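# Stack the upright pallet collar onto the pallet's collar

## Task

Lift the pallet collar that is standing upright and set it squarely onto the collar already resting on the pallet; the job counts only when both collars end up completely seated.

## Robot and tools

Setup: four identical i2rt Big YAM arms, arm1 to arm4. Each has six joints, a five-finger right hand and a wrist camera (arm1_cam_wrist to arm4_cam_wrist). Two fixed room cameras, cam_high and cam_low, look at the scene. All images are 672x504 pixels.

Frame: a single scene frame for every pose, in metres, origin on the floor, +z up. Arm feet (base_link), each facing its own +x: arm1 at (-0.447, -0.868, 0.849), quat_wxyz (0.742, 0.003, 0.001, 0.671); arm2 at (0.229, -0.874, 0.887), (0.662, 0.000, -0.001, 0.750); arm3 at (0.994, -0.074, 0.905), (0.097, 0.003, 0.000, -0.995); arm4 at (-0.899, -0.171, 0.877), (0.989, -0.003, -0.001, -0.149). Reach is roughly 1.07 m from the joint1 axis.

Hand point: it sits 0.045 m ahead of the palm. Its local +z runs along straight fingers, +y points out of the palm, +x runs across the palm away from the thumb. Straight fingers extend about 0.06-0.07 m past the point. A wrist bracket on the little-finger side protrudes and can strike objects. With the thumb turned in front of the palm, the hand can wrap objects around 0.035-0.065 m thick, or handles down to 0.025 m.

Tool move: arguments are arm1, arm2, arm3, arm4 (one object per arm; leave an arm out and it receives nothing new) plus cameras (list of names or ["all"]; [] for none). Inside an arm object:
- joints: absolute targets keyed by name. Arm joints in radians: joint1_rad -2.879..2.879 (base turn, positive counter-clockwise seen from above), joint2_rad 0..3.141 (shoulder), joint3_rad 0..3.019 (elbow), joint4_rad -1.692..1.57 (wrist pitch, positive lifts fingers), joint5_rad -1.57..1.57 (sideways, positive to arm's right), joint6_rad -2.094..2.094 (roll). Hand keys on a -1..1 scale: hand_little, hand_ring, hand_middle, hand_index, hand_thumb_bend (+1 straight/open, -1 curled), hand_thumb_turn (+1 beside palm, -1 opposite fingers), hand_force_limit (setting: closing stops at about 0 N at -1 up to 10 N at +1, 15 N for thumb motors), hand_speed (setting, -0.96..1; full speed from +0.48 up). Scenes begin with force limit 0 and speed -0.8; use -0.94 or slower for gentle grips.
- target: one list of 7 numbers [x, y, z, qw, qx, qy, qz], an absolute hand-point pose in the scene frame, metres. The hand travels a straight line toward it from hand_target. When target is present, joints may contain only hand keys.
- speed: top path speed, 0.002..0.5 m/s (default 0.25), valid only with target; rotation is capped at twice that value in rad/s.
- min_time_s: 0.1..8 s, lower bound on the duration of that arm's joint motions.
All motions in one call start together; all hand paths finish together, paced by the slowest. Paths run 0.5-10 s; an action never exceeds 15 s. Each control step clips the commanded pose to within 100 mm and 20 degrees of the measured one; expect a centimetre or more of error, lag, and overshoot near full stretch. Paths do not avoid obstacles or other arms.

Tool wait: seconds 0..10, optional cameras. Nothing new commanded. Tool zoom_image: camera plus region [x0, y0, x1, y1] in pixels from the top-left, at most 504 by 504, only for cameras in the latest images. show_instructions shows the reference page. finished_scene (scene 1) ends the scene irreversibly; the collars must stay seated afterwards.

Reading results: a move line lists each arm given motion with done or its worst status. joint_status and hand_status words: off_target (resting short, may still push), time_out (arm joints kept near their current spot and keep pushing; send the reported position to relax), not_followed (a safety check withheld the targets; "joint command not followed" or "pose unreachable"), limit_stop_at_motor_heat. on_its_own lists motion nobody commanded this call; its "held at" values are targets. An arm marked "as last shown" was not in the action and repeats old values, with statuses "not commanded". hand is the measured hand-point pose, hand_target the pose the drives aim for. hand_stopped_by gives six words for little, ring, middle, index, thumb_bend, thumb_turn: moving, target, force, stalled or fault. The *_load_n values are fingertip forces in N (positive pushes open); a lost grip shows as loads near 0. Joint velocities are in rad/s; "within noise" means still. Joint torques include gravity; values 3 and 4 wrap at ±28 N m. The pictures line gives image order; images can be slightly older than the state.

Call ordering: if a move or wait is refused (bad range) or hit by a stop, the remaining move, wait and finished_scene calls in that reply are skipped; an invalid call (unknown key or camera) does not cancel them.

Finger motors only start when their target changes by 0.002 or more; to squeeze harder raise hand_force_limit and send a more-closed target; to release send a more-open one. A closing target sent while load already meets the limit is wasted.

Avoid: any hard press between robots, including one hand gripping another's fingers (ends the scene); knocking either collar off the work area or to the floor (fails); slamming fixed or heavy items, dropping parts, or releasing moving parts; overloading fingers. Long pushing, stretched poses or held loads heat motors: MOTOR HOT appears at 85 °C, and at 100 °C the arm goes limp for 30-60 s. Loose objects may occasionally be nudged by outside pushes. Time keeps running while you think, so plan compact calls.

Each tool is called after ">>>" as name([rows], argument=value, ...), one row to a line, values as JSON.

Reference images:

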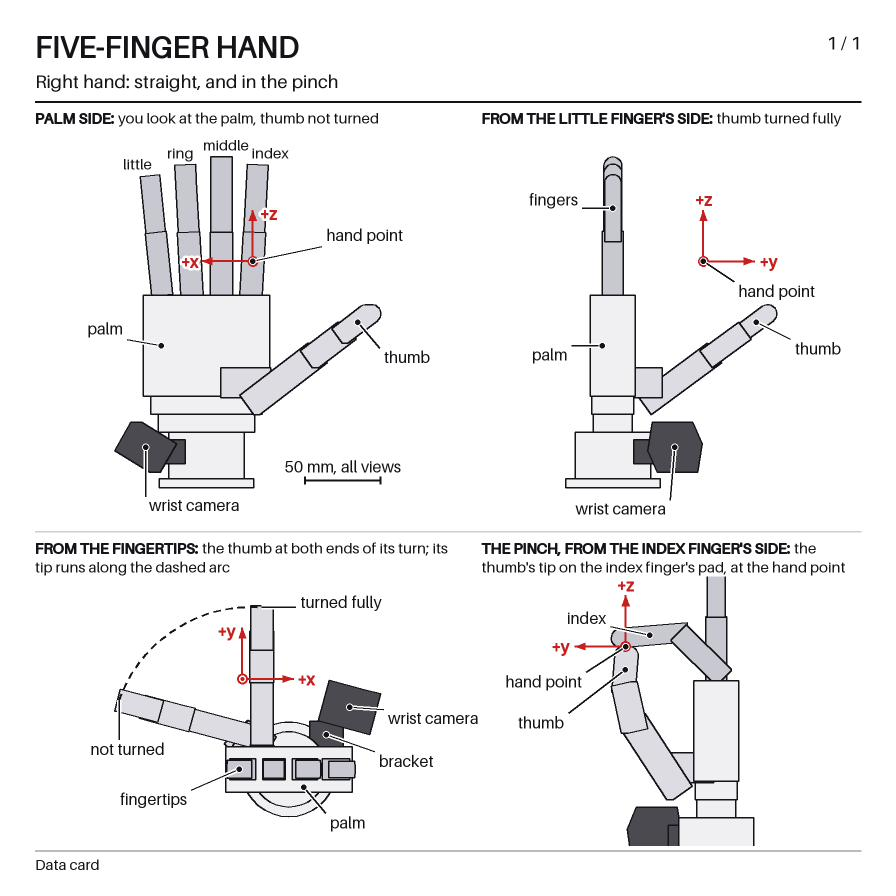

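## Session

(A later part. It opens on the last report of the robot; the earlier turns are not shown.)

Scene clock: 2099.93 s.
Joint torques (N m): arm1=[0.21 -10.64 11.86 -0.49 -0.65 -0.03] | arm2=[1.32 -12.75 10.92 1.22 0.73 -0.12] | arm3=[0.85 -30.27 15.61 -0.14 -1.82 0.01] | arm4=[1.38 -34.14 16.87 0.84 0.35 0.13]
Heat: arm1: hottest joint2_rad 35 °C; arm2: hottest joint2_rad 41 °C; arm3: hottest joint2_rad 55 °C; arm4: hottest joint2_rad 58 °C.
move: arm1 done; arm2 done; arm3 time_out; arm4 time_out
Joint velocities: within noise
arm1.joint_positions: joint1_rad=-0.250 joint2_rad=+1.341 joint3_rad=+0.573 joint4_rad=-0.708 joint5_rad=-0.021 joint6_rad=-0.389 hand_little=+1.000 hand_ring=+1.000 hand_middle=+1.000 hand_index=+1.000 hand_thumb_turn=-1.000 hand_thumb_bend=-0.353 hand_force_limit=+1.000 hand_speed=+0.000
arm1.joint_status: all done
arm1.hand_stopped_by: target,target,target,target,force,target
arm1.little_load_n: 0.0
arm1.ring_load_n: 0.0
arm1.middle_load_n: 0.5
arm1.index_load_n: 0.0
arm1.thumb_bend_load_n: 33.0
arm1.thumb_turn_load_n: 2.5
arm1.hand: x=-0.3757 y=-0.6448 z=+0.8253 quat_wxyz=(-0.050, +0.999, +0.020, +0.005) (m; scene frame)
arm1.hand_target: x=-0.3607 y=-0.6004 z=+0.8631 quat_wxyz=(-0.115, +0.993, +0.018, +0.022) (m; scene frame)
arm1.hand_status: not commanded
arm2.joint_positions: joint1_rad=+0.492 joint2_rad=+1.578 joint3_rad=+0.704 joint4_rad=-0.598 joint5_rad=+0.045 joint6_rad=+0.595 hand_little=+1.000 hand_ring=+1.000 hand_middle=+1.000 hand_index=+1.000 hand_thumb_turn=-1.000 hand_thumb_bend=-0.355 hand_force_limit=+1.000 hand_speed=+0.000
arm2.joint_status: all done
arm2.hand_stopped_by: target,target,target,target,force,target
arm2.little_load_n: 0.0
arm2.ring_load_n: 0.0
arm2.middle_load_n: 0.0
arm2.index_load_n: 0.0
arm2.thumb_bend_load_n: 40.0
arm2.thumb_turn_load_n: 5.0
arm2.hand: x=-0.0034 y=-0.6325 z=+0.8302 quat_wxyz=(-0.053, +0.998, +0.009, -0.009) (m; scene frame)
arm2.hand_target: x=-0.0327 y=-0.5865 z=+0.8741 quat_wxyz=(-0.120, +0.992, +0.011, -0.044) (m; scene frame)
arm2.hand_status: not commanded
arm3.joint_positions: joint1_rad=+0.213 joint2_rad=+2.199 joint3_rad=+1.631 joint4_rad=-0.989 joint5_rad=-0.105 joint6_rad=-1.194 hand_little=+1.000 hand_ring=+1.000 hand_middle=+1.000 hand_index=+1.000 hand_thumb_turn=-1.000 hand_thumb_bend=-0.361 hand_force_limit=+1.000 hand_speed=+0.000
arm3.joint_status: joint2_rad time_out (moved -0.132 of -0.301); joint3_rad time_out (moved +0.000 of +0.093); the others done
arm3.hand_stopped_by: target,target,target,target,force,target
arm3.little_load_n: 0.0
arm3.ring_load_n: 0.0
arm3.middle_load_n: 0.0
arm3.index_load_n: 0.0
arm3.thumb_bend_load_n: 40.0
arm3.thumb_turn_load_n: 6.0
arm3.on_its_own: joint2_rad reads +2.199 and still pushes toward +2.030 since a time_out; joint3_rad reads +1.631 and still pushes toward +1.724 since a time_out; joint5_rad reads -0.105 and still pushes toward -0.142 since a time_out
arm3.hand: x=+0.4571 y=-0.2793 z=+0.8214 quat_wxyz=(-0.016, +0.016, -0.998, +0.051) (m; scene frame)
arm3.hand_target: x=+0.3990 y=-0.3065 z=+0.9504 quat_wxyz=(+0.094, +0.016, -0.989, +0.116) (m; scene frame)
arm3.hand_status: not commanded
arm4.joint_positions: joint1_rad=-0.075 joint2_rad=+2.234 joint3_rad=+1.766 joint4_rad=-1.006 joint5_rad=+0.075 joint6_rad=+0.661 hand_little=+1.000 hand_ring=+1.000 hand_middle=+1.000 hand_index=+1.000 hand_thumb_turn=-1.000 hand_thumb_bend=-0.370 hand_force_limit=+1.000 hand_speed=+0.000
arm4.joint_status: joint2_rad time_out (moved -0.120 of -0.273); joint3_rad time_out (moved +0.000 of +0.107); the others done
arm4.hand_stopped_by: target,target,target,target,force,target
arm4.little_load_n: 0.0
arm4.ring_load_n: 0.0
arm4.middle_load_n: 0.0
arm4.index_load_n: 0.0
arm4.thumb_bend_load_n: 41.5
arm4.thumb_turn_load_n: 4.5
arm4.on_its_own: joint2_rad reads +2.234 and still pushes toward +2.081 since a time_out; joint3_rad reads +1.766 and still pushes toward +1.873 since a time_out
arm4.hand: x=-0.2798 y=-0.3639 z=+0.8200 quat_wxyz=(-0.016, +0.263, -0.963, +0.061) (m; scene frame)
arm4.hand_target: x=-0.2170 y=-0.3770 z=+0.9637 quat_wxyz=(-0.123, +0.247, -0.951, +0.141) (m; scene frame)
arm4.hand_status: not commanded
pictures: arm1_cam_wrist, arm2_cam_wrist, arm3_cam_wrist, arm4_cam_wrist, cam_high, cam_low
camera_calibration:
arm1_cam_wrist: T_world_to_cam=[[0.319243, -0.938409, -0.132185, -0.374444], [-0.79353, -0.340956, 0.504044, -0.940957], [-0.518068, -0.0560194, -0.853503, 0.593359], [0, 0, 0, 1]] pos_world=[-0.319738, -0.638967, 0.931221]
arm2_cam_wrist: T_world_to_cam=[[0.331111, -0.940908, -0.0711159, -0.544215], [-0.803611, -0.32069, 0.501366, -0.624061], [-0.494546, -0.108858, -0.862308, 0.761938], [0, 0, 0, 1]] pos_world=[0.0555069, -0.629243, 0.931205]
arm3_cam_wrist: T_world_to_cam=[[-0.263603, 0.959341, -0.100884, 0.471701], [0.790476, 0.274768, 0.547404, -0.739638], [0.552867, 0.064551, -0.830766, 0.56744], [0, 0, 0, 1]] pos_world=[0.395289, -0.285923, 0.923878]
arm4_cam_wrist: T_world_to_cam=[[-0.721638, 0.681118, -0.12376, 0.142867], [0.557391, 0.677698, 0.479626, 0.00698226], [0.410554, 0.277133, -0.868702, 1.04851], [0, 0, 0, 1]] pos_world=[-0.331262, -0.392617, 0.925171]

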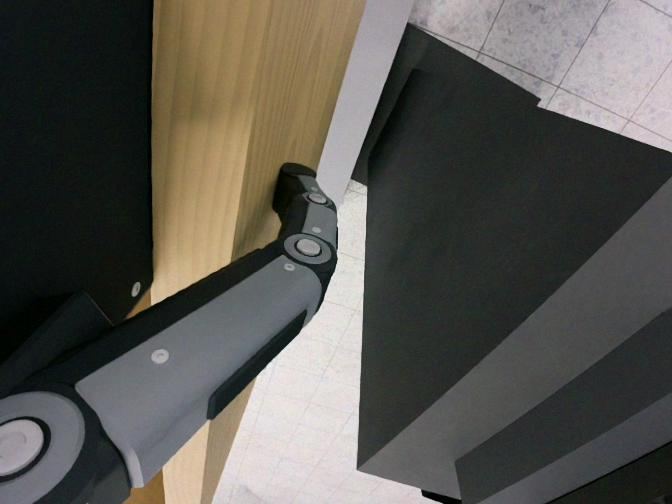

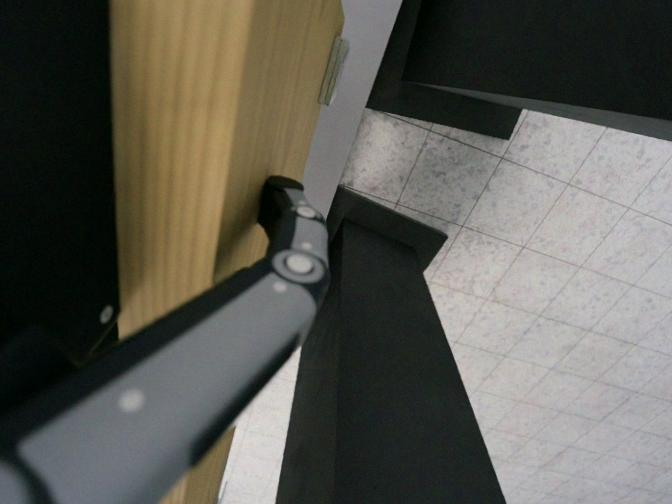

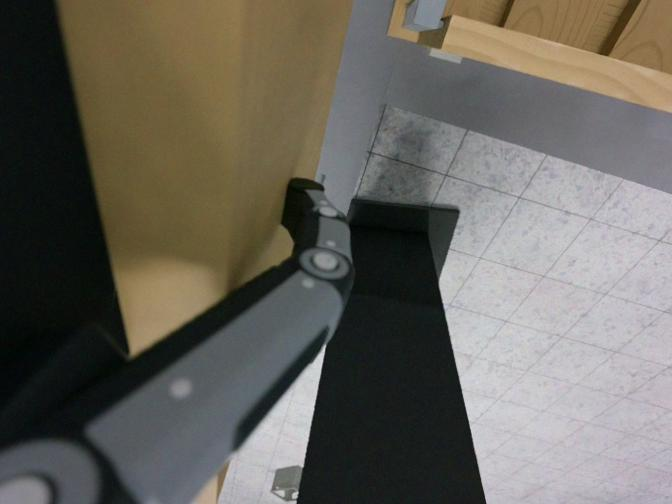

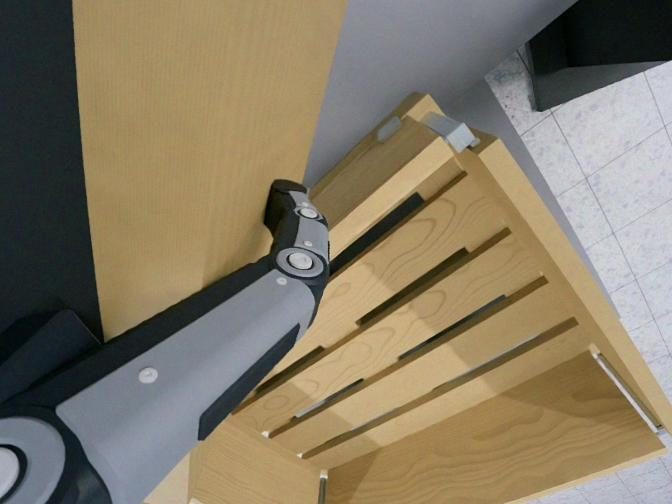

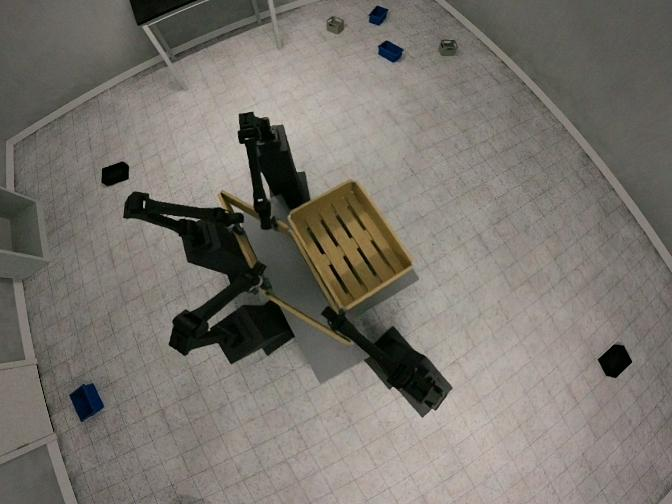

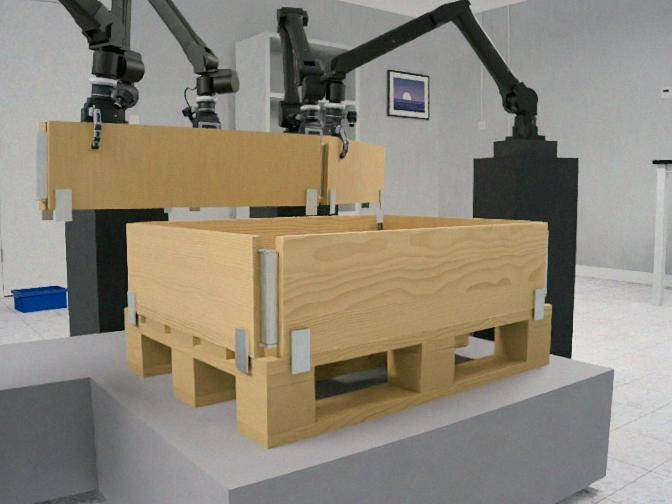

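>>> move(arm1={"joints": {"joint1_rad": -0.173, "joint2_rad": 1.500, "joint3_rad": 1.008, "joint4_rad": -0.777, "joint5_rad": -0.029, "joint6_rad": -0.297}, "min_time_s": 7.5}, arm2={"joints": {"joint1_rad": 0.319, "joint2_rad": 1.6533, "joint3_rad": 1.1045, "joint4_rad": -0.717, "joint5_rad": 0.0433, "joint6_rad": 0.413}, "min_time_s": 7.5}, arm3={"joints": {"joint1_rad": -0.0035, "joint2_rad": 1.9146, "joint3_rad": 1.5134, "joint4_rad": -0.971, "joint5_rad": -0.1487, "joint6_rad": -1.3885}, "min_time_s": 7.5}, arm4={"joints": {"joint1_rad": 0.1424, "joint2_rad": 1.9866, "joint3_rad": 1.7311, "joint4_rad": -0.977, "joint5_rad": 0.108, "joint6_rad": 0.8705}, "min_time_s": 7.5}, cameras=["arm1_cam_wrist", "arm2_cam_wrist", "arm3_cam_wrist", "arm4_cam_wrist", "cam_low", "cam_high"])

Scene clock: 2215.07 s.
Joint torques (N m): arm1=[1.73 -14.56 14.64 0.31 -0.09 0.13] | arm2=[0.67 -14.62 14.68 1.81 -0.13 -0.19] | arm3=[0.26 -27.16 11.07 0.64 -1.86 -0.09] | arm4=[1.38 -32.5 12.53 2.47 0.51 0.11]
Heat: arm1: hottest joint3_rad 51 °C; arm2: hottest joint3_rad 45 °C; arm3: hottest joint2_rad 54 °C; arm4: hottest joint3_rad 61 °C.
move: arm1 time_out; arm2 time_out; arm3 time_out; arm4 time_out
Joint velocities: within noise
arm1.joint_positions: joint1_rad=-0.183 joint2_rad=+1.567 joint3_rad=+0.901 joint4_rad=-0.787 joint5_rad=-0.026 joint6_rad=-0.312 hand_little=+1.000 hand_ring=+1.000 hand_middle=+1.000 hand_index=+1.000 hand_thumb_turn=-1.000 hand_thumb_bend=-0.353 hand_force_limit=+1.000 hand_speed=+0.000
arm1.joint_status: joint3_rad time_out (moved +0.328 of +0.435); the others done
arm1.hand_stopped_by: target,target,target,target,force,target
arm1.little_load_n: 0.0
arm1.ring_load_n: 0.0
arm1.middle_load_n: 0.0
arm1.index_load_n: 0.0
arm1.thumb_bend_load_n: 36.0
arm1.thumb_turn_load_n: 4.0
arm1.on_its_own: joint3_rad reads +0.901 and still pushes toward +1.008 since a time_out
arm1.hand: x=-0.3631 y=-0.5247 z=+0.8491 quat_wxyz=(-0.062, +0.998, +0.015, +0.002) (m; scene frame)
arm1.hand_target: x=-0.3512 y=-0.4641 z=+0.9069 quat_wxyz=(-0.150, +0.988, +0.013, +0.026) (m; scene frame)
arm1.hand_status: not commanded
arm2.joint_positions: joint1_rad=+0.325 joint2_rad=+1.705 joint3_rad=+0.990 joint4_rad=-0.735 joint5_rad=+0.047 joint6_rad=+0.428 hand_little=+1.000 hand_ring=+1.000 hand_middle=+1.000 hand_index=+1.000 hand_thumb_turn=-1.000 hand_thumb_bend=-0.355 hand_force_limit=+1.000 hand_speed=+0.000
arm2.joint_status: joint3_rad time_out (moved +0.286 of +0.400); the others done
arm2.hand_stopped_by: target,target,target,target,force,target
arm2.little_load_n: 0.0
arm2.ring_load_n: 0.0
arm2.middle_load_n: 0.0
arm2.index_load_n: 0.0
arm2.thumb_bend_load_n: 43.0
arm2.thumb_turn_load_n: 4.5
arm2.on_its_own: joint3_rad reads +0.990 and still pushes toward +1.102 since a time_out
arm2.hand: x=+0.0080 y=-0.5157 z=+0.8598 quat_wxyz=(-0.065, +0.998, +0.009, -0.004) (m; scene frame)
arm2.hand_target: x=-0.0187 y=-0.4541 z=+0.9188 quat_wxyz=(-0.146, +0.988, +0.012, -0.042) (m; scene frame)
arm2.hand_status: not commanded
arm3.joint_positions: joint1_rad=+0.010 joint2_rad=+2.062 joint3_rad=+1.469 joint4_rad=-0.984 joint5_rad=-0.110 joint6_rad=-1.389 hand_little=+1.000 hand_ring=+1.000 hand_middle=+1.000 hand_index=+1.000 hand_thumb_turn=-1.000 hand_thumb_bend=-0.358 hand_force_limit=+1.000 hand_speed=+0.000
arm3.joint_status: joint2_rad time_out (moved -0.137 of -0.284); joint5_rad time_out (moved -0.005 of -0.044); the others done
arm3.hand_stopped_by: target,target,target,target,force,target
arm3.little_load_n: 0.0
arm3.ring_load_n: 0.0
arm3.middle_load_n: 0.0
arm3.index_load_n: 0.0
arm3.thumb_bend_load_n: 44.5
arm3.thumb_turn_load_n: 7.0
arm3.on_its_own: joint2_rad reads +2.062 and still pushes toward +1.915 since a time_out; joint5_rad reads -0.110 and still pushes toward -0.149 since a time_out
arm3.hand: x=+0.4647 y=-0.1509 z=+0.8484 quat_wxyz=(-0.017, +0.011, -0.998, +0.053) (m; scene frame)
arm3.hand_target: x=+0.4208 y=-0.1598 z=+0.9399 quat_wxyz=(+0.080, +0.012, -0.993, +0.091) (m; scene frame)
arm3.hand_status: not commanded
arm4.joint_positions: joint1_rad=+0.126 joint2_rad=+2.132 joint3_rad=+1.680 joint4_rad=-1.021 joint5_rad=+0.096 joint6_rad=+0.845 hand_little=+1.000 hand_ring=+1.000 hand_middle=+1.000 hand_index=+1.000 hand_thumb_turn=-1.000 hand_thumb_bend=-0.370 hand_force_limit=+1.000 hand_speed=+0.000
arm4.joint_status: joint2_rad time_out (moved -0.102 of -0.248); the others done
arm4.hand_stopped_by: target,target,target,target,force,target
arm4.little_load_n: 0.0
arm4.ring_load_n: 0.0
arm4.middle_load_n: 0.0
arm4.index_load_n: 0.0
arm4.thumb_bend_load_n: 42.5
arm4.thumb_turn_load_n: 3.0
arm4.on_its_own: joint2_rad reads +2.132 and still pushes toward +1.987 since a time_out
arm4.hand: x=-0.2662 y=-0.2340 z=+0.8524 quat_wxyz=(-0.023, +0.271, -0.960, +0.067) (m; scene frame)
arm4.hand_target: x=-0.2175 y=-0.2330 z=+0.9679 quat_wxyz=(-0.131, +0.256, -0.950, +0.121) (m; scene frame)
arm4.hand_status: not commanded
pictures: arm1_cam_wrist, arm2_cam_wrist, arm3_cam_wrist, arm4_cam_wrist, cam_high, cam_low
camera_calibration:
arm1_cam_wrist: T_world_to_cam=[[0.309186, -0.93799, -0.156774, -0.245115], [-0.793766, -0.345329, 0.500683, -0.901563], [-0.523775, -0.0303626, -0.851315, 0.636405], [0, 0, 0, 1]] pos_world=[-0.30651, -0.521929, 0.954752]
arm2_cam_wrist: T_world_to_cam=[[0.33095, -0.93936, -0.0898561, -0.419009], [-0.808882, -0.331437, 0.485654, -0.584251], [-0.485986, -0.0880446, -0.86952, 0.822647], [0, 0, 0, 1]] pos_world=[0.0658768, -0.514813, 0.961402]
arm3_cam_wrist: T_world_to_cam=[[-0.253973, 0.961496, -0.104994, 0.352525], [0.792418, 0.269089, 0.547416, -0.797376], [0.554591, 0.0558301, -0.830248, 0.574846], [0, 0, 0, 1]] pos_world=[0.402582, -0.156479, 0.950774]
arm4_cam_wrist: T_world_to_cam=[[-0.730832, 0.66792, -0.140595, 0.0770355], [0.538271, 0.690639, 0.482993, -0.109015], [0.419701, 0.277308, -0.864263, 1.03377], [0, 0, 0, 1]] pos_world=[-0.318896, -0.262837, 0.956935]

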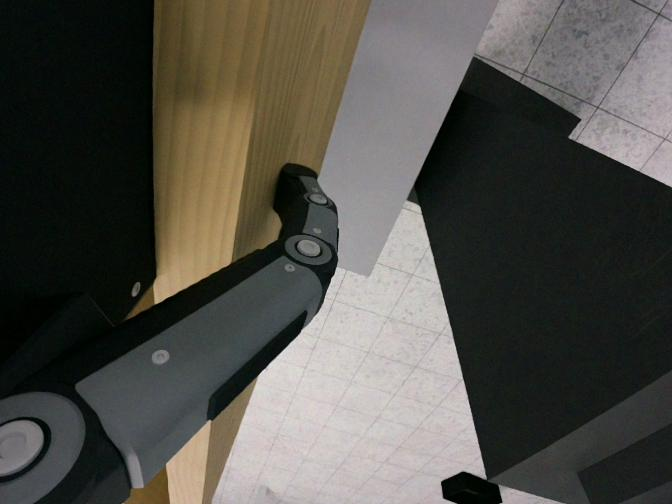

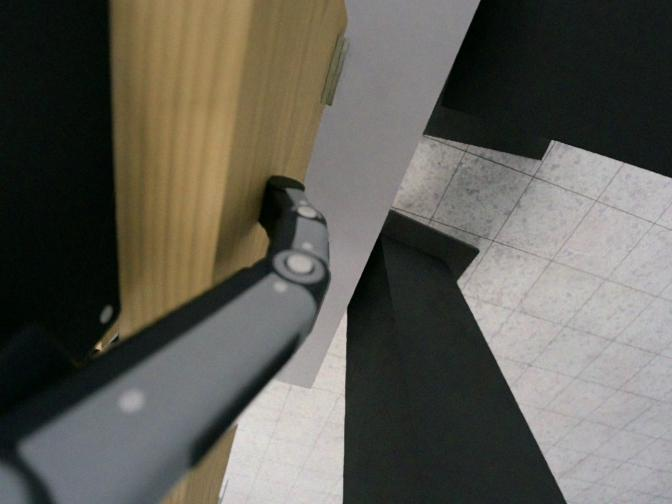

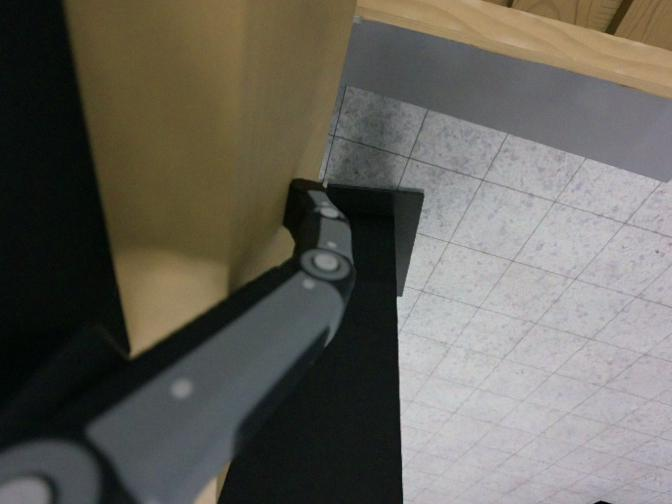

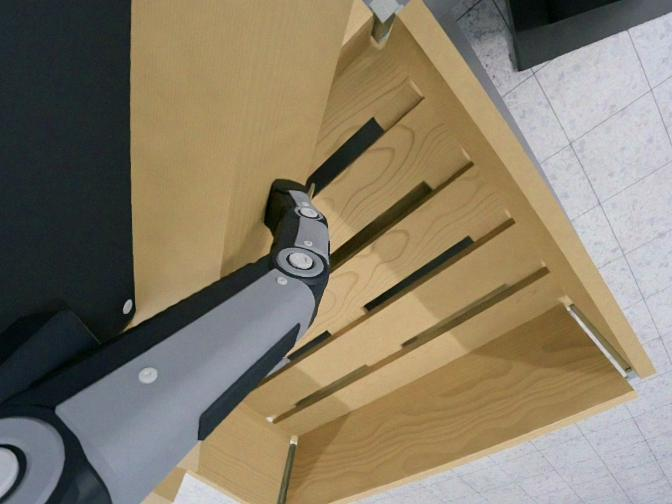

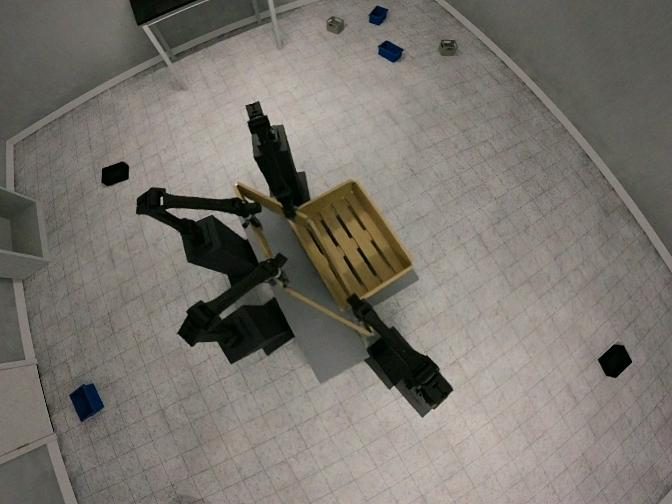

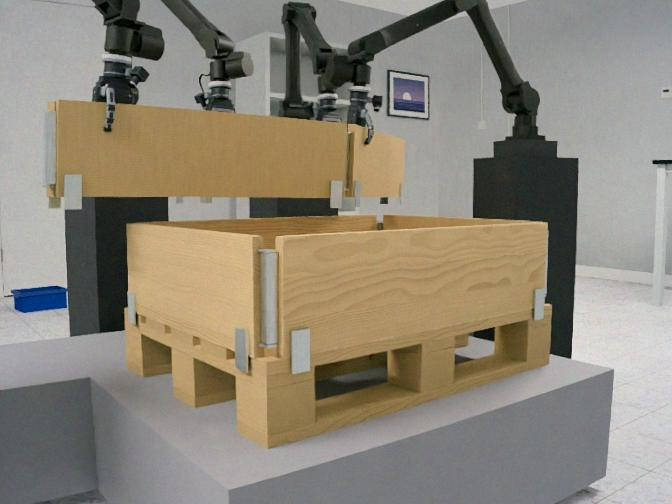

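>>> zoom_image(camera="arm4_cam_wrist", region=[0, 0, 400, 400])

>>> zoom_image(camera="cam_low", region=[20, 40, 440, 260])

Scaled by 1.260 from the camera's 672x504 image, which has a finer 960x720 frame.

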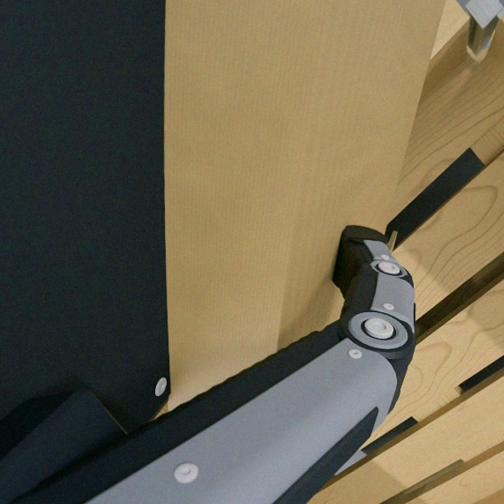

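Scaled by 1.200 from the camera's 672x504 image, which has a finer 960x720 frame.

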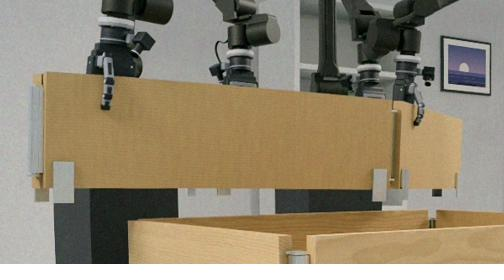

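>>> zoom_image(camera="arm4_cam_wrist", region=[110, 60, 330, 280])

Scaled by 2.291 from the camera's 672x504 image, which has a finer 960x720 frame.

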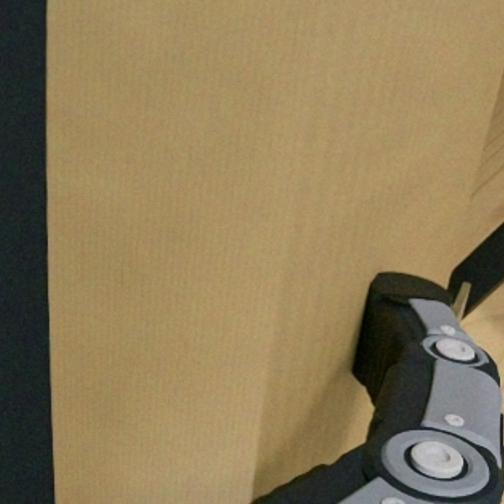

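>>> move(arm1={"joints": {"joint1_rad": -0.109, "joint2_rad": 1.7635, "joint3_rad": 1.4335, "joint4_rad": -0.9087, "joint5_rad": -0.024, "joint6_rad": -0.2334}, "min_time_s": 8}, arm2={"joints": {"joint1_rad": 0.2022, "joint2_rad": 1.9029, "joint3_rad": 1.5082, "joint4_rad": -0.8565, "joint5_rad": 0.024, "joint6_rad": 0.2962}, "min_time_s": 8}, arm3={"joints": {"joint1_rad": -0.229, "joint2_rad": 1.8826, "joint3_rad": 1.4363, "joint4_rad": -0.967, "joint5_rad": -0.1448, "joint6_rad": -1.6145}, "min_time_s": 8}, arm4={"joints": {"joint1_rad": 0.3515, "joint2_rad": 2.005, "joint3_rad": 1.7179, "joint4_rad": -1.0066, "joint5_rad": 0.1226, "joint6_rad": 1.0741}, "min_time_s": 8}, cameras=["arm1_cam_wrist", "arm2_cam_wrist", "arm3_cam_wrist", "arm4_cam_wrist", "cam_low", "cam_high"])

Scene clock: 2346.40 s.
Joint torques (N m): arm1=[1.67 -21.66 15.5 0.13 -0.18 0.11] | arm2=[0.5 -19.25 15.36 1.87 -0.23 -0.21] | arm3=[0.67 -26.4 10.59 0.06 -1.86 -0.03] | arm4=[1.44 -30.74 12.29 1.11 0.64 0]
Heat: arm1: hottest joint3_rad 67 °C; arm2: hottest joint3_rad 59 °C; arm3: hottest joint2_rad 54 °C; arm4: hottest joint3_rad 57 °C.
move: arm1 time_out; arm2 time_out; arm3 time_out; arm4 done
Joint velocities: within noise
arm1.joint_positions: joint1_rad=-0.118 joint2_rad=+1.861 joint3_rad=+1.312 joint4_rad=-0.914 joint5_rad=-0.018 joint6_rad=-0.247 hand_little=+1.000 hand_ring=+1.000 hand_middle=+1.000 hand_index=+1.000 hand_thumb_turn=-1.000 hand_thumb_bend=-0.353 hand_force_limit=+1.000 hand_speed=+0.000
arm1.joint_status: joint3_rad time_out (moved +0.412 of +0.533); the others done
arm1.hand_stopped_by: target,target,target,target,force,target
arm1.little_load_n: 0.0
arm1.ring_load_n: 0.0
arm1.middle_load_n: 0.0
arm1.index_load_n: 0.0
arm1.thumb_bend_load_n: 34.5
arm1.thumb_turn_load_n: 3.5
arm1.on_its_own: joint3_rad reads +1.312 and still pushes toward +1.425 since a time_out
arm1.hand: x=-0.3601 y=-0.3917 z=+0.8512 quat_wxyz=(-0.056, +0.998, +0.014, +0.001) (m; scene frame)
arm1.hand_target: x=-0.3534 y=-0.3324 z=+0.9376 quat_wxyz=(-0.161, +0.987, +0.013, +0.021) (m; scene frame)
arm1.hand_status: not commanded
arm2.joint_positions: joint1_rad=+0.211 joint2_rad=+1.959 joint3_rad=+1.390 joint4_rad=-0.875 joint5_rad=+0.030 joint6_rad=+0.313 hand_little=+1.000 hand_ring=+1.000 hand_middle=+1.000 hand_index=+1.000 hand_thumb_turn=-1.000 hand_thumb_bend=-0.355 hand_force_limit=+1.000 hand_speed=+0.000
arm2.joint_status: joint3_rad time_out (moved +0.400 of +0.518); the others done
arm2.hand_stopped_by: target,target,target,target,force,target
arm2.little_load_n: 0.0
arm2.ring_load_n: 0.0
arm2.middle_load_n: 0.0
arm2.index_load_n: 0.0
arm2.thumb_bend_load_n: 43.5
arm2.thumb_turn_load_n: 3.0
arm2.on_its_own: joint3_rad reads +1.390 and still pushes toward +1.502 since a time_out
arm2.hand: x=+0.0133 y=-0.3818 z=+0.8632 quat_wxyz=(-0.065, +0.998, +0.010, -0.005) (m; scene frame)
arm2.hand_target: x=-0.0024 y=-0.3215 z=+0.9334 quat_wxyz=(-0.153, +0.988, +0.013, -0.036) (m; scene frame)
arm2.hand_status: not commanded
arm3.joint_positions: joint1_rad=-0.217 joint2_rad=+2.026 joint3_rad=+1.396 joint4_rad=-0.965 joint5_rad=-0.105 joint6_rad=-1.619 hand_little=+1.000 hand_ring=+1.000 hand_middle=+1.000 hand_index=+1.000 hand_thumb_turn=-1.000 hand_thumb_bend=-0.358 hand_force_limit=+1.000 hand_speed=+0.000
arm3.joint_status: joint2_rad time_out (moved -0.036 of -0.179); joint5_rad time_out (moved +0.004 of -0.035); the others done
arm3.hand_stopped_by: target,target,target,target,force,target
arm3.little_load_n: 0.0
arm3.ring_load_n: 0.0
arm3.middle_load_n: 0.0
arm3.index_load_n: 0.0
arm3.thumb_bend_load_n: 44.0
arm3.thumb_turn_load_n: 6.5
arm3.on_its_own: joint2_rad reads +2.026 and still pushes toward +1.883 since a time_out; joint5_rad reads -0.105 and still pushes toward -0.145 since a time_out
arm3.hand: x=+0.4715 y=-0.0209 z=+0.8455 quat_wxyz=(-0.013, +0.012, -0.998, +0.053) (m; scene frame)
arm3.hand_target: x=+0.4324 y=-0.0215 z=+0.9315 quat_wxyz=(+0.079, +0.010, -0.994, +0.069) (m; scene frame)
arm3.hand_status: not commanded
arm4.joint_positions: joint1_rad=+0.336 joint2_rad=+2.132 joint3_rad=+1.669 joint4_rad=-1.021 joint5_rad=+0.106 joint6_rad=+1.058 hand_little=+1.000 hand_ring=+1.000 hand_middle=+1.000 hand_index=+1.000 hand_thumb_turn=-1.000 hand_thumb_bend=-0.370 hand_force_limit=+1.000 hand_speed=+0.000
arm4.joint_status: all done
arm4.hand_stopped_by: target,target,target,target,force,target
arm4.little_load_n: 0.0
arm4.ring_load_n: 0.0
arm4.middle_load_n: 0.0
arm4.index_load_n: 0.0
arm4.thumb_bend_load_n: 42.0
arm4.thumb_turn_load_n: 2.5
arm4.hand: x=-0.2575 y=-0.1008 z=+0.8488 quat_wxyz=(-0.030, +0.269, -0.961, +0.065) (m; scene frame)
arm4.hand_target: x=-0.2198 y=-0.0912 z=+0.9500 quat_wxyz=(-0.121, +0.261, -0.953, +0.092) (m; scene frame)
arm4.hand_status: not commanded
pictures: arm1_cam_wrist, arm2_cam_wrist, arm3_cam_wrist, arm4_cam_wrist, cam_high, cam_low
camera_calibration:
arm1_cam_wrist: T_world_to_cam=[[0.308415, -0.939791, -0.147218, -0.13009], [-0.792613, -0.339457, 0.506492, -0.856544], [-0.525971, -0.0395229, -0.849584, 0.638025], [0, 0, 0, 1]] pos_world=[-0.303203, -0.387801, 0.956737]
arm2_cam_wrist: T_world_to_cam=[[0.332889, -0.938642, -0.0902018, -0.294136], [-0.806891, -0.333046, 0.48786, -0.539699], [-0.487967, -0.0896202, -0.868249, 0.838275], [0, 0, 0, 1]] pos_world=[0.0714866, -0.380707, 0.964597]
arm3_cam_wrist: T_world_to_cam=[[-0.255713, 0.961243, -0.103068, 0.228222], [0.796325, 0.269883, 0.541322, -0.832951], [0.548159, 0.0563472, -0.834474, 0.568001], [0, 0, 0, 1]] pos_world=[0.410304, -0.0265824, 0.9484]
arm4_cam_wrist: T_world_to_cam=[[-0.727304, 0.671092, -0.143749, -0.00217627], [0.534387, 0.685168, 0.49495, -0.21576], [0.430649, 0.283161, -0.856949, 0.987242], [0, 0, 0, 1]] pos_world=[-0.311438, -0.130257, 0.952493]

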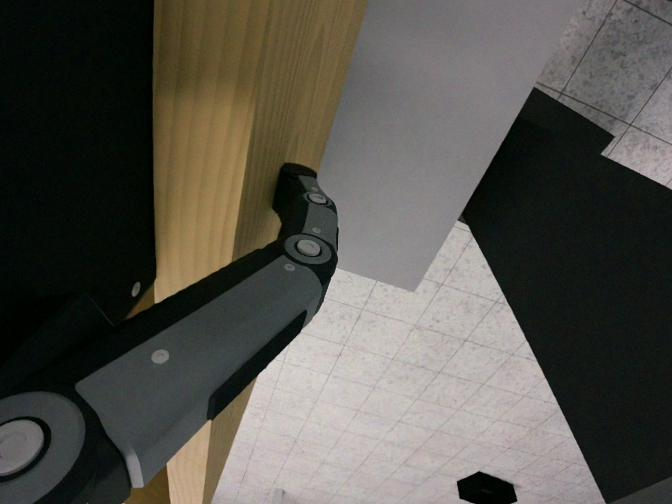

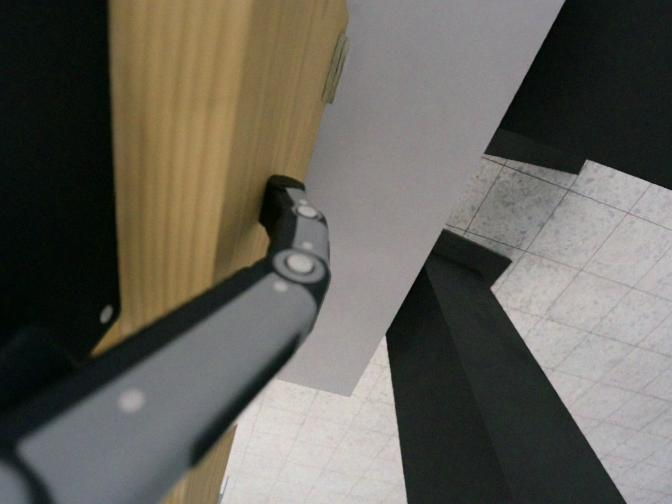

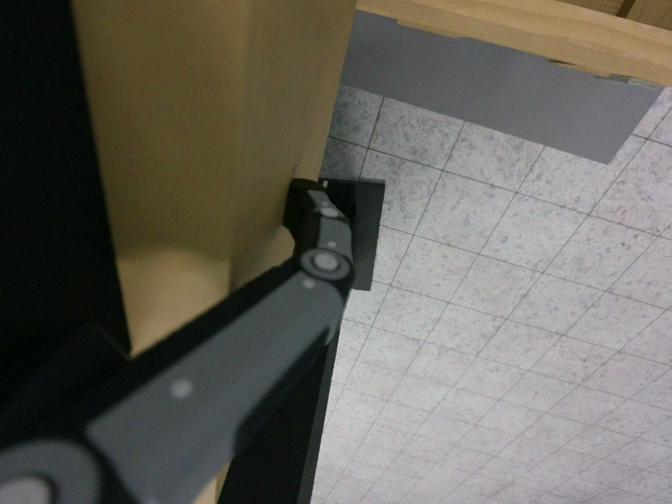

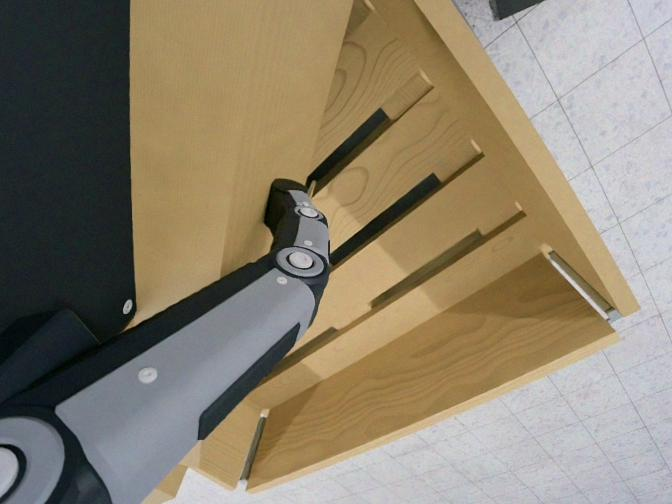

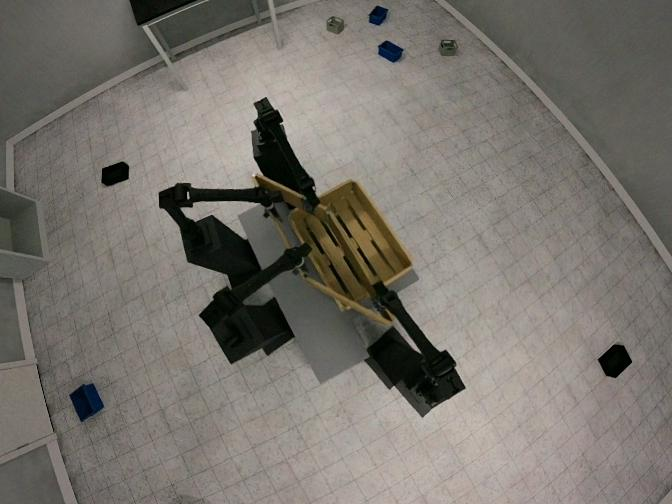

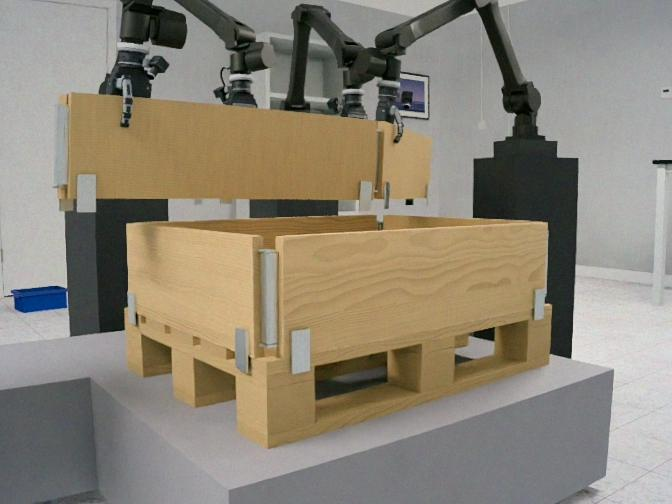

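>>> move(arm1={"joints": {"joint1_rad": -0.0724, "joint2_rad": 2.0493, "joint3_rad": 1.9713, "joint4_rad": -1.119, "joint5_rad": -0.020, "joint6_rad": -0.1964}, "min_time_s": 8}, arm2={"joints": {"joint1_rad": 0.1287, "joint2_rad": 2.1960, "joint3_rad": 2.0718, "joint4_rad": -1.0977, "joint5_rad": 0.016, "joint6_rad": 0.2228}, "min_time_s": 8}, arm3={"joints": {"joint1_rad": -0.4587, "joint2_rad": 1.9017, "joint3_rad": 1.4741, "joint4_rad": -1.017, "joint5_rad": -0.135, "joint6_rad": -1.8442}, "min_time_s": 8}, arm4={"joints": {"joint1_rad": 0.5527, "joint2_rad": 2.0603, "joint3_rad": 1.8319, "joint4_rad": -1.0818, "joint5_rad": 0.1338, "joint6_rad": 1.2753}, "min_time_s": 8}, cameras=["arm1_cam_wrist", "arm2_cam_wrist", "arm3_cam_wrist", "arm4_cam_wrist", "cam_low", "cam_high"])

Scene clock: 2369.93 s.
Joint torques (N m): arm1=[0.67 -27.58 16.24 0.42 0.12 0.08] | arm2=[-0.15 -25 16.29 1.7 -0.17 -0.26] | arm3=[0.15 -24.88 12.92 -2.26 -1.59 -0.07] | arm4=[2.43 -27.81 17.52 -1.13 0.72 -0.13]
Heat: arm1: hottest joint3_rad 72 °C; arm2: hottest joint3_rad 63 °C; arm3: hottest joint2_rad 54 °C; arm4: hottest joint3_rad 61 °C.
move: arm1 time_out; arm2 time_out; arm3 time_out; arm4 time_out
Joint velocities: within noise
arm1.joint_positions: joint1_rad=-0.070 joint2_rad=+2.163 joint3_rad=+1.836 joint4_rad=-1.133 joint5_rad=-0.022 joint6_rad=-0.206 hand_little=+1.000 hand_ring=+1.000 hand_middle=+1.000 hand_index=+1.000 hand_thumb_turn=-1.000 hand_thumb_bend=-0.353 hand_force_limit=+1.000 hand_speed=+0.000
arm1.joint_status: joint3_rad time_out (moved +0.524 of +0.659); the others done
arm1.hand_stopped_by: target,target,target,target,force,target
arm1.little_load_n: 0.0
arm1.ring_load_n: 0.0
arm1.middle_load_n: 0.0
arm1.index_load_n: 0.0
arm1.thumb_bend_load_n: 32.5
arm1.thumb_turn_load_n: 3.5
arm1.on_its_own: joint3_rad reads +1.836 and still pushes toward +1.949 since a time_out
arm1.hand: x=-0.3642 y=-0.2574 z=+0.8615 quat_wxyz=(-0.059, +0.998, +0.018, -0.003) (m; scene frame)
arm1.hand_target: x=-0.3533 y=-0.2075 z=+0.9739 quat_wxyz=(-0.175, +0.984, +0.013, +0.020) (m; scene frame)
arm1.hand_status: not commanded
arm2.joint_positions: joint1_rad=+0.146 joint2_rad=+2.265 joint3_rad=+1.945 joint4_rad=-1.112 joint5_rad=+0.021 joint6_rad=+0.245 hand_little=+1.000 hand_ring=+1.000 hand_middle=+1.000 hand_index=+1.000 hand_thumb_turn=-1.000 hand_thumb_bend=-0.355 hand_force_limit=+1.000 hand_speed=+0.000
arm2.joint_status: joint3_rad time_out (moved +0.556 of +0.682); the others done
arm2.hand_stopped_by: target,target,target,target,force,target
arm2.little_load_n: 0.0
arm2.ring_load_n: 0.0
arm2.middle_load_n: 0.5
arm2.index_load_n: 0.0
arm2.thumb_bend_load_n: 43.0
arm2.thumb_turn_load_n: 4.0
arm2.on_its_own: joint3_rad reads +1.945 and still pushes toward +2.058 since a time_out
arm2.hand: x=+0.0129 y=-0.2434 z=+0.8721 quat_wxyz=(-0.070, +0.997, +0.012, -0.007) (m; scene frame)
arm2.hand_target: x=+0.0110 y=-0.1911 z=+0.9615 quat_wxyz=(-0.164, +0.986, +0.014, -0.031) (m; scene frame)
arm2.hand_status: not commanded
arm3.joint_positions: joint1_rad=-0.442 joint2_rad=+2.022 joint3_rad=+1.409 joint4_rad=-0.962 joint5_rad=-0.103 joint6_rad=-1.845 hand_little=+1.000 hand_ring=+1.000 hand_middle=+1.000 hand_index=+1.000 hand_thumb_turn=-1.000 hand_thumb_bend=-0.353 hand_force_limit=+1.000 hand_speed=+0.000
arm3.joint_status: joint4_rad time_out (moved +0.004 of -0.052); joint5_rad time_out (moved +0.003 of -0.030); the others done
arm3.hand_stopped_by: target,target,target,target,force,target
arm3.little_load_n: 0.0
arm3.ring_load_n: 0.0
arm3.middle_load_n: 0.0
arm3.index_load_n: 0.0
arm3.thumb_bend_load_n: 44.5
arm3.thumb_turn_load_n: 5.0
arm3.on_its_own: joint4_rad reads -0.962 and still pushes toward -1.017 since a time_out; joint5_rad reads -0.103 and still pushes toward -0.135 since a time_out
arm3.hand: x=+0.4759 y=+0.1048 z=+0.8504 quat_wxyz=(+0.008, +0.013, -0.999, +0.050) (m; scene frame)
arm3.hand_target: x=+0.4460 y=+0.1153 z=+0.9355 quat_wxyz=(+0.076, +0.009, -0.996, +0.048) (m; scene frame)
arm3.hand_status: not commanded
arm4.joint_positions: joint1_rad=+0.525 joint2_rad=+2.145 joint3_rad=+1.719 joint4_rad=-1.044 joint5_rad=+0.115 joint6_rad=+1.272 hand_little=+1.000 hand_ring=+1.000 hand_middle=+1.000 hand_index=+1.000 hand_thumb_turn=-1.000 hand_thumb_bend=-0.364 hand_force_limit=+1.000 hand_speed=+0.000
arm4.joint_status: joint3_rad time_out (moved +0.051 of +0.163); the others done
arm4.hand_stopped_by: target,target,target,target,force,target
arm4.little_load_n: 0.0
arm4.ring_load_n: 0.0
arm4.middle_load_n: 0.0
arm4.index_load_n: 0.0
arm4.thumb_bend_load_n: 46.0
arm4.thumb_turn_load_n: 5.0
arm4.on_its_own: joint3_rad reads +1.719 and still pushes toward +1.832 since a time_out
arm4.hand: x=-0.2543 y=+0.0222 z=+0.8586 quat_wxyz=(-0.048, +0.256, -0.963, +0.062) (m; scene frame)
arm4.hand_target: x=-0.2180 y=+0.0477 z=+0.9602 quat_wxyz=(-0.128, +0.261, -0.954, +0.072) (m; scene frame)
arm4.hand_status: not commanded
pictures: arm1_cam_wrist, arm2_cam_wrist, arm3_cam_wrist, arm4_cam_wrist, cam_high, cam_low
camera_calibration:
arm1_cam_wrist: T_world_to_cam=[[0.314743, -0.93657, -0.154189, 0.00797079], [-0.786072, -0.348244, 0.510703, -0.822862], [-0.532004, -0.0395366, -0.845818, 0.644436], [0, 0, 0, 1]] pos_world=[-0.306494, -0.253612, 0.966543]
arm2_cam_wrist: T_world_to_cam=[[0.335629, -0.936479, -0.101787, -0.152712], [-0.803881, -0.34107, 0.487285, -0.499743], [-0.491048, -0.0817219, -0.867291, 0.859347], [0, 0, 0, 1]] pos_world=[0.0715015, -0.243231, 0.973276]
arm3_cam_wrist: T_world_to_cam=[[-0.260567, 0.96154, -0.0868632, 0.0975179], [0.818607, 0.267737, 0.508133, -0.855114], [0.511847, 0.0612961, -0.856887, 0.598392], [0, 0, 0, 1]] pos_world=[0.419127, 0.0984996, 0.955737]
arm4_cam_wrist: T_world_to_cam=[[-0.705874, 0.690403, -0.158384, -0.063409], [0.532326, 0.664555, 0.5244, -0.331953], [0.467302, 0.285848, -0.836612, 0.951264], [0, 0, 0, 1]] pos_world=[-0.31258, -0.00753869, 0.959872]

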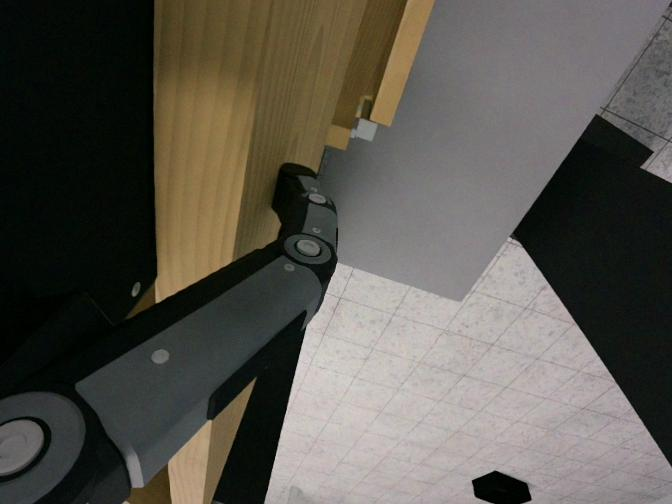

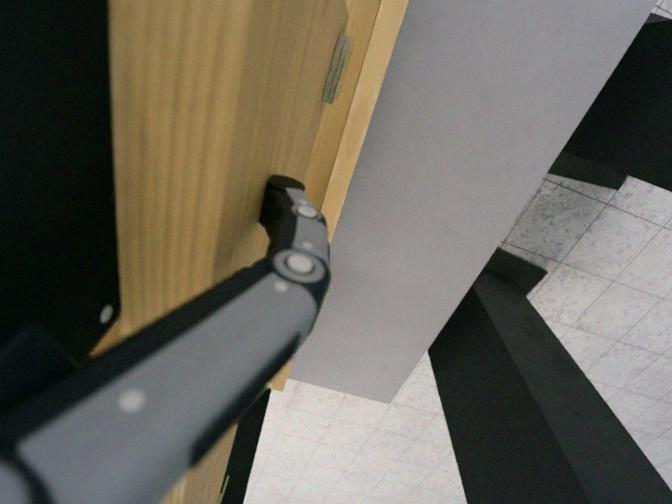

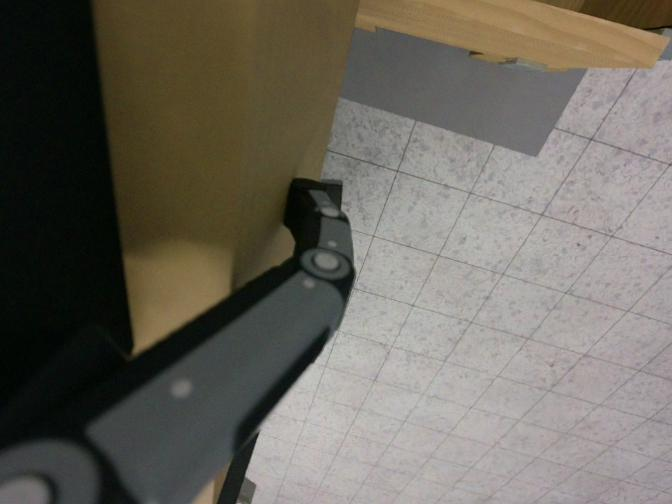

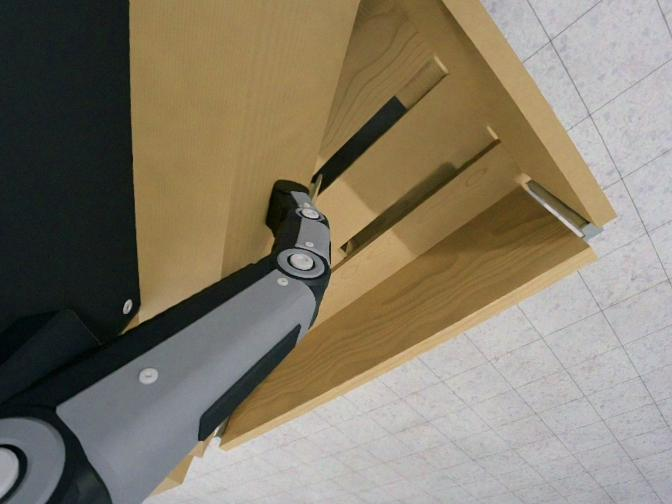

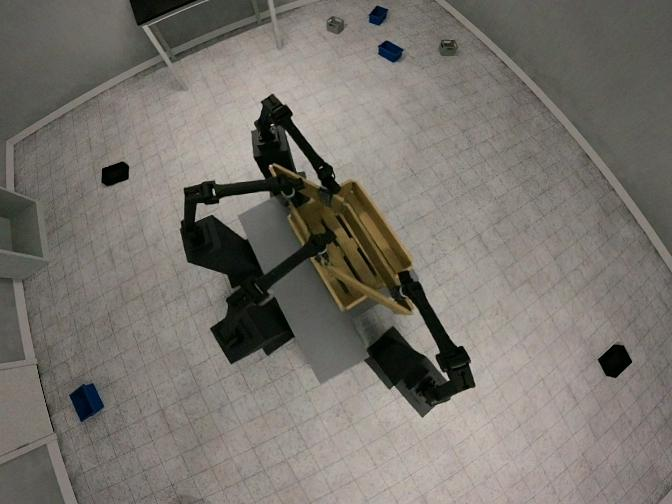

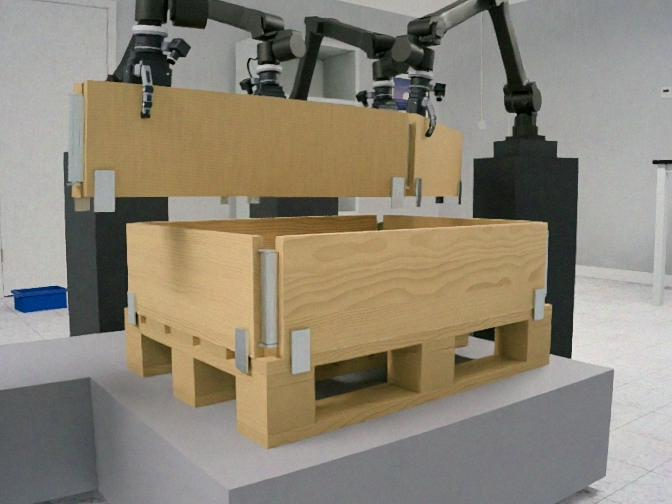

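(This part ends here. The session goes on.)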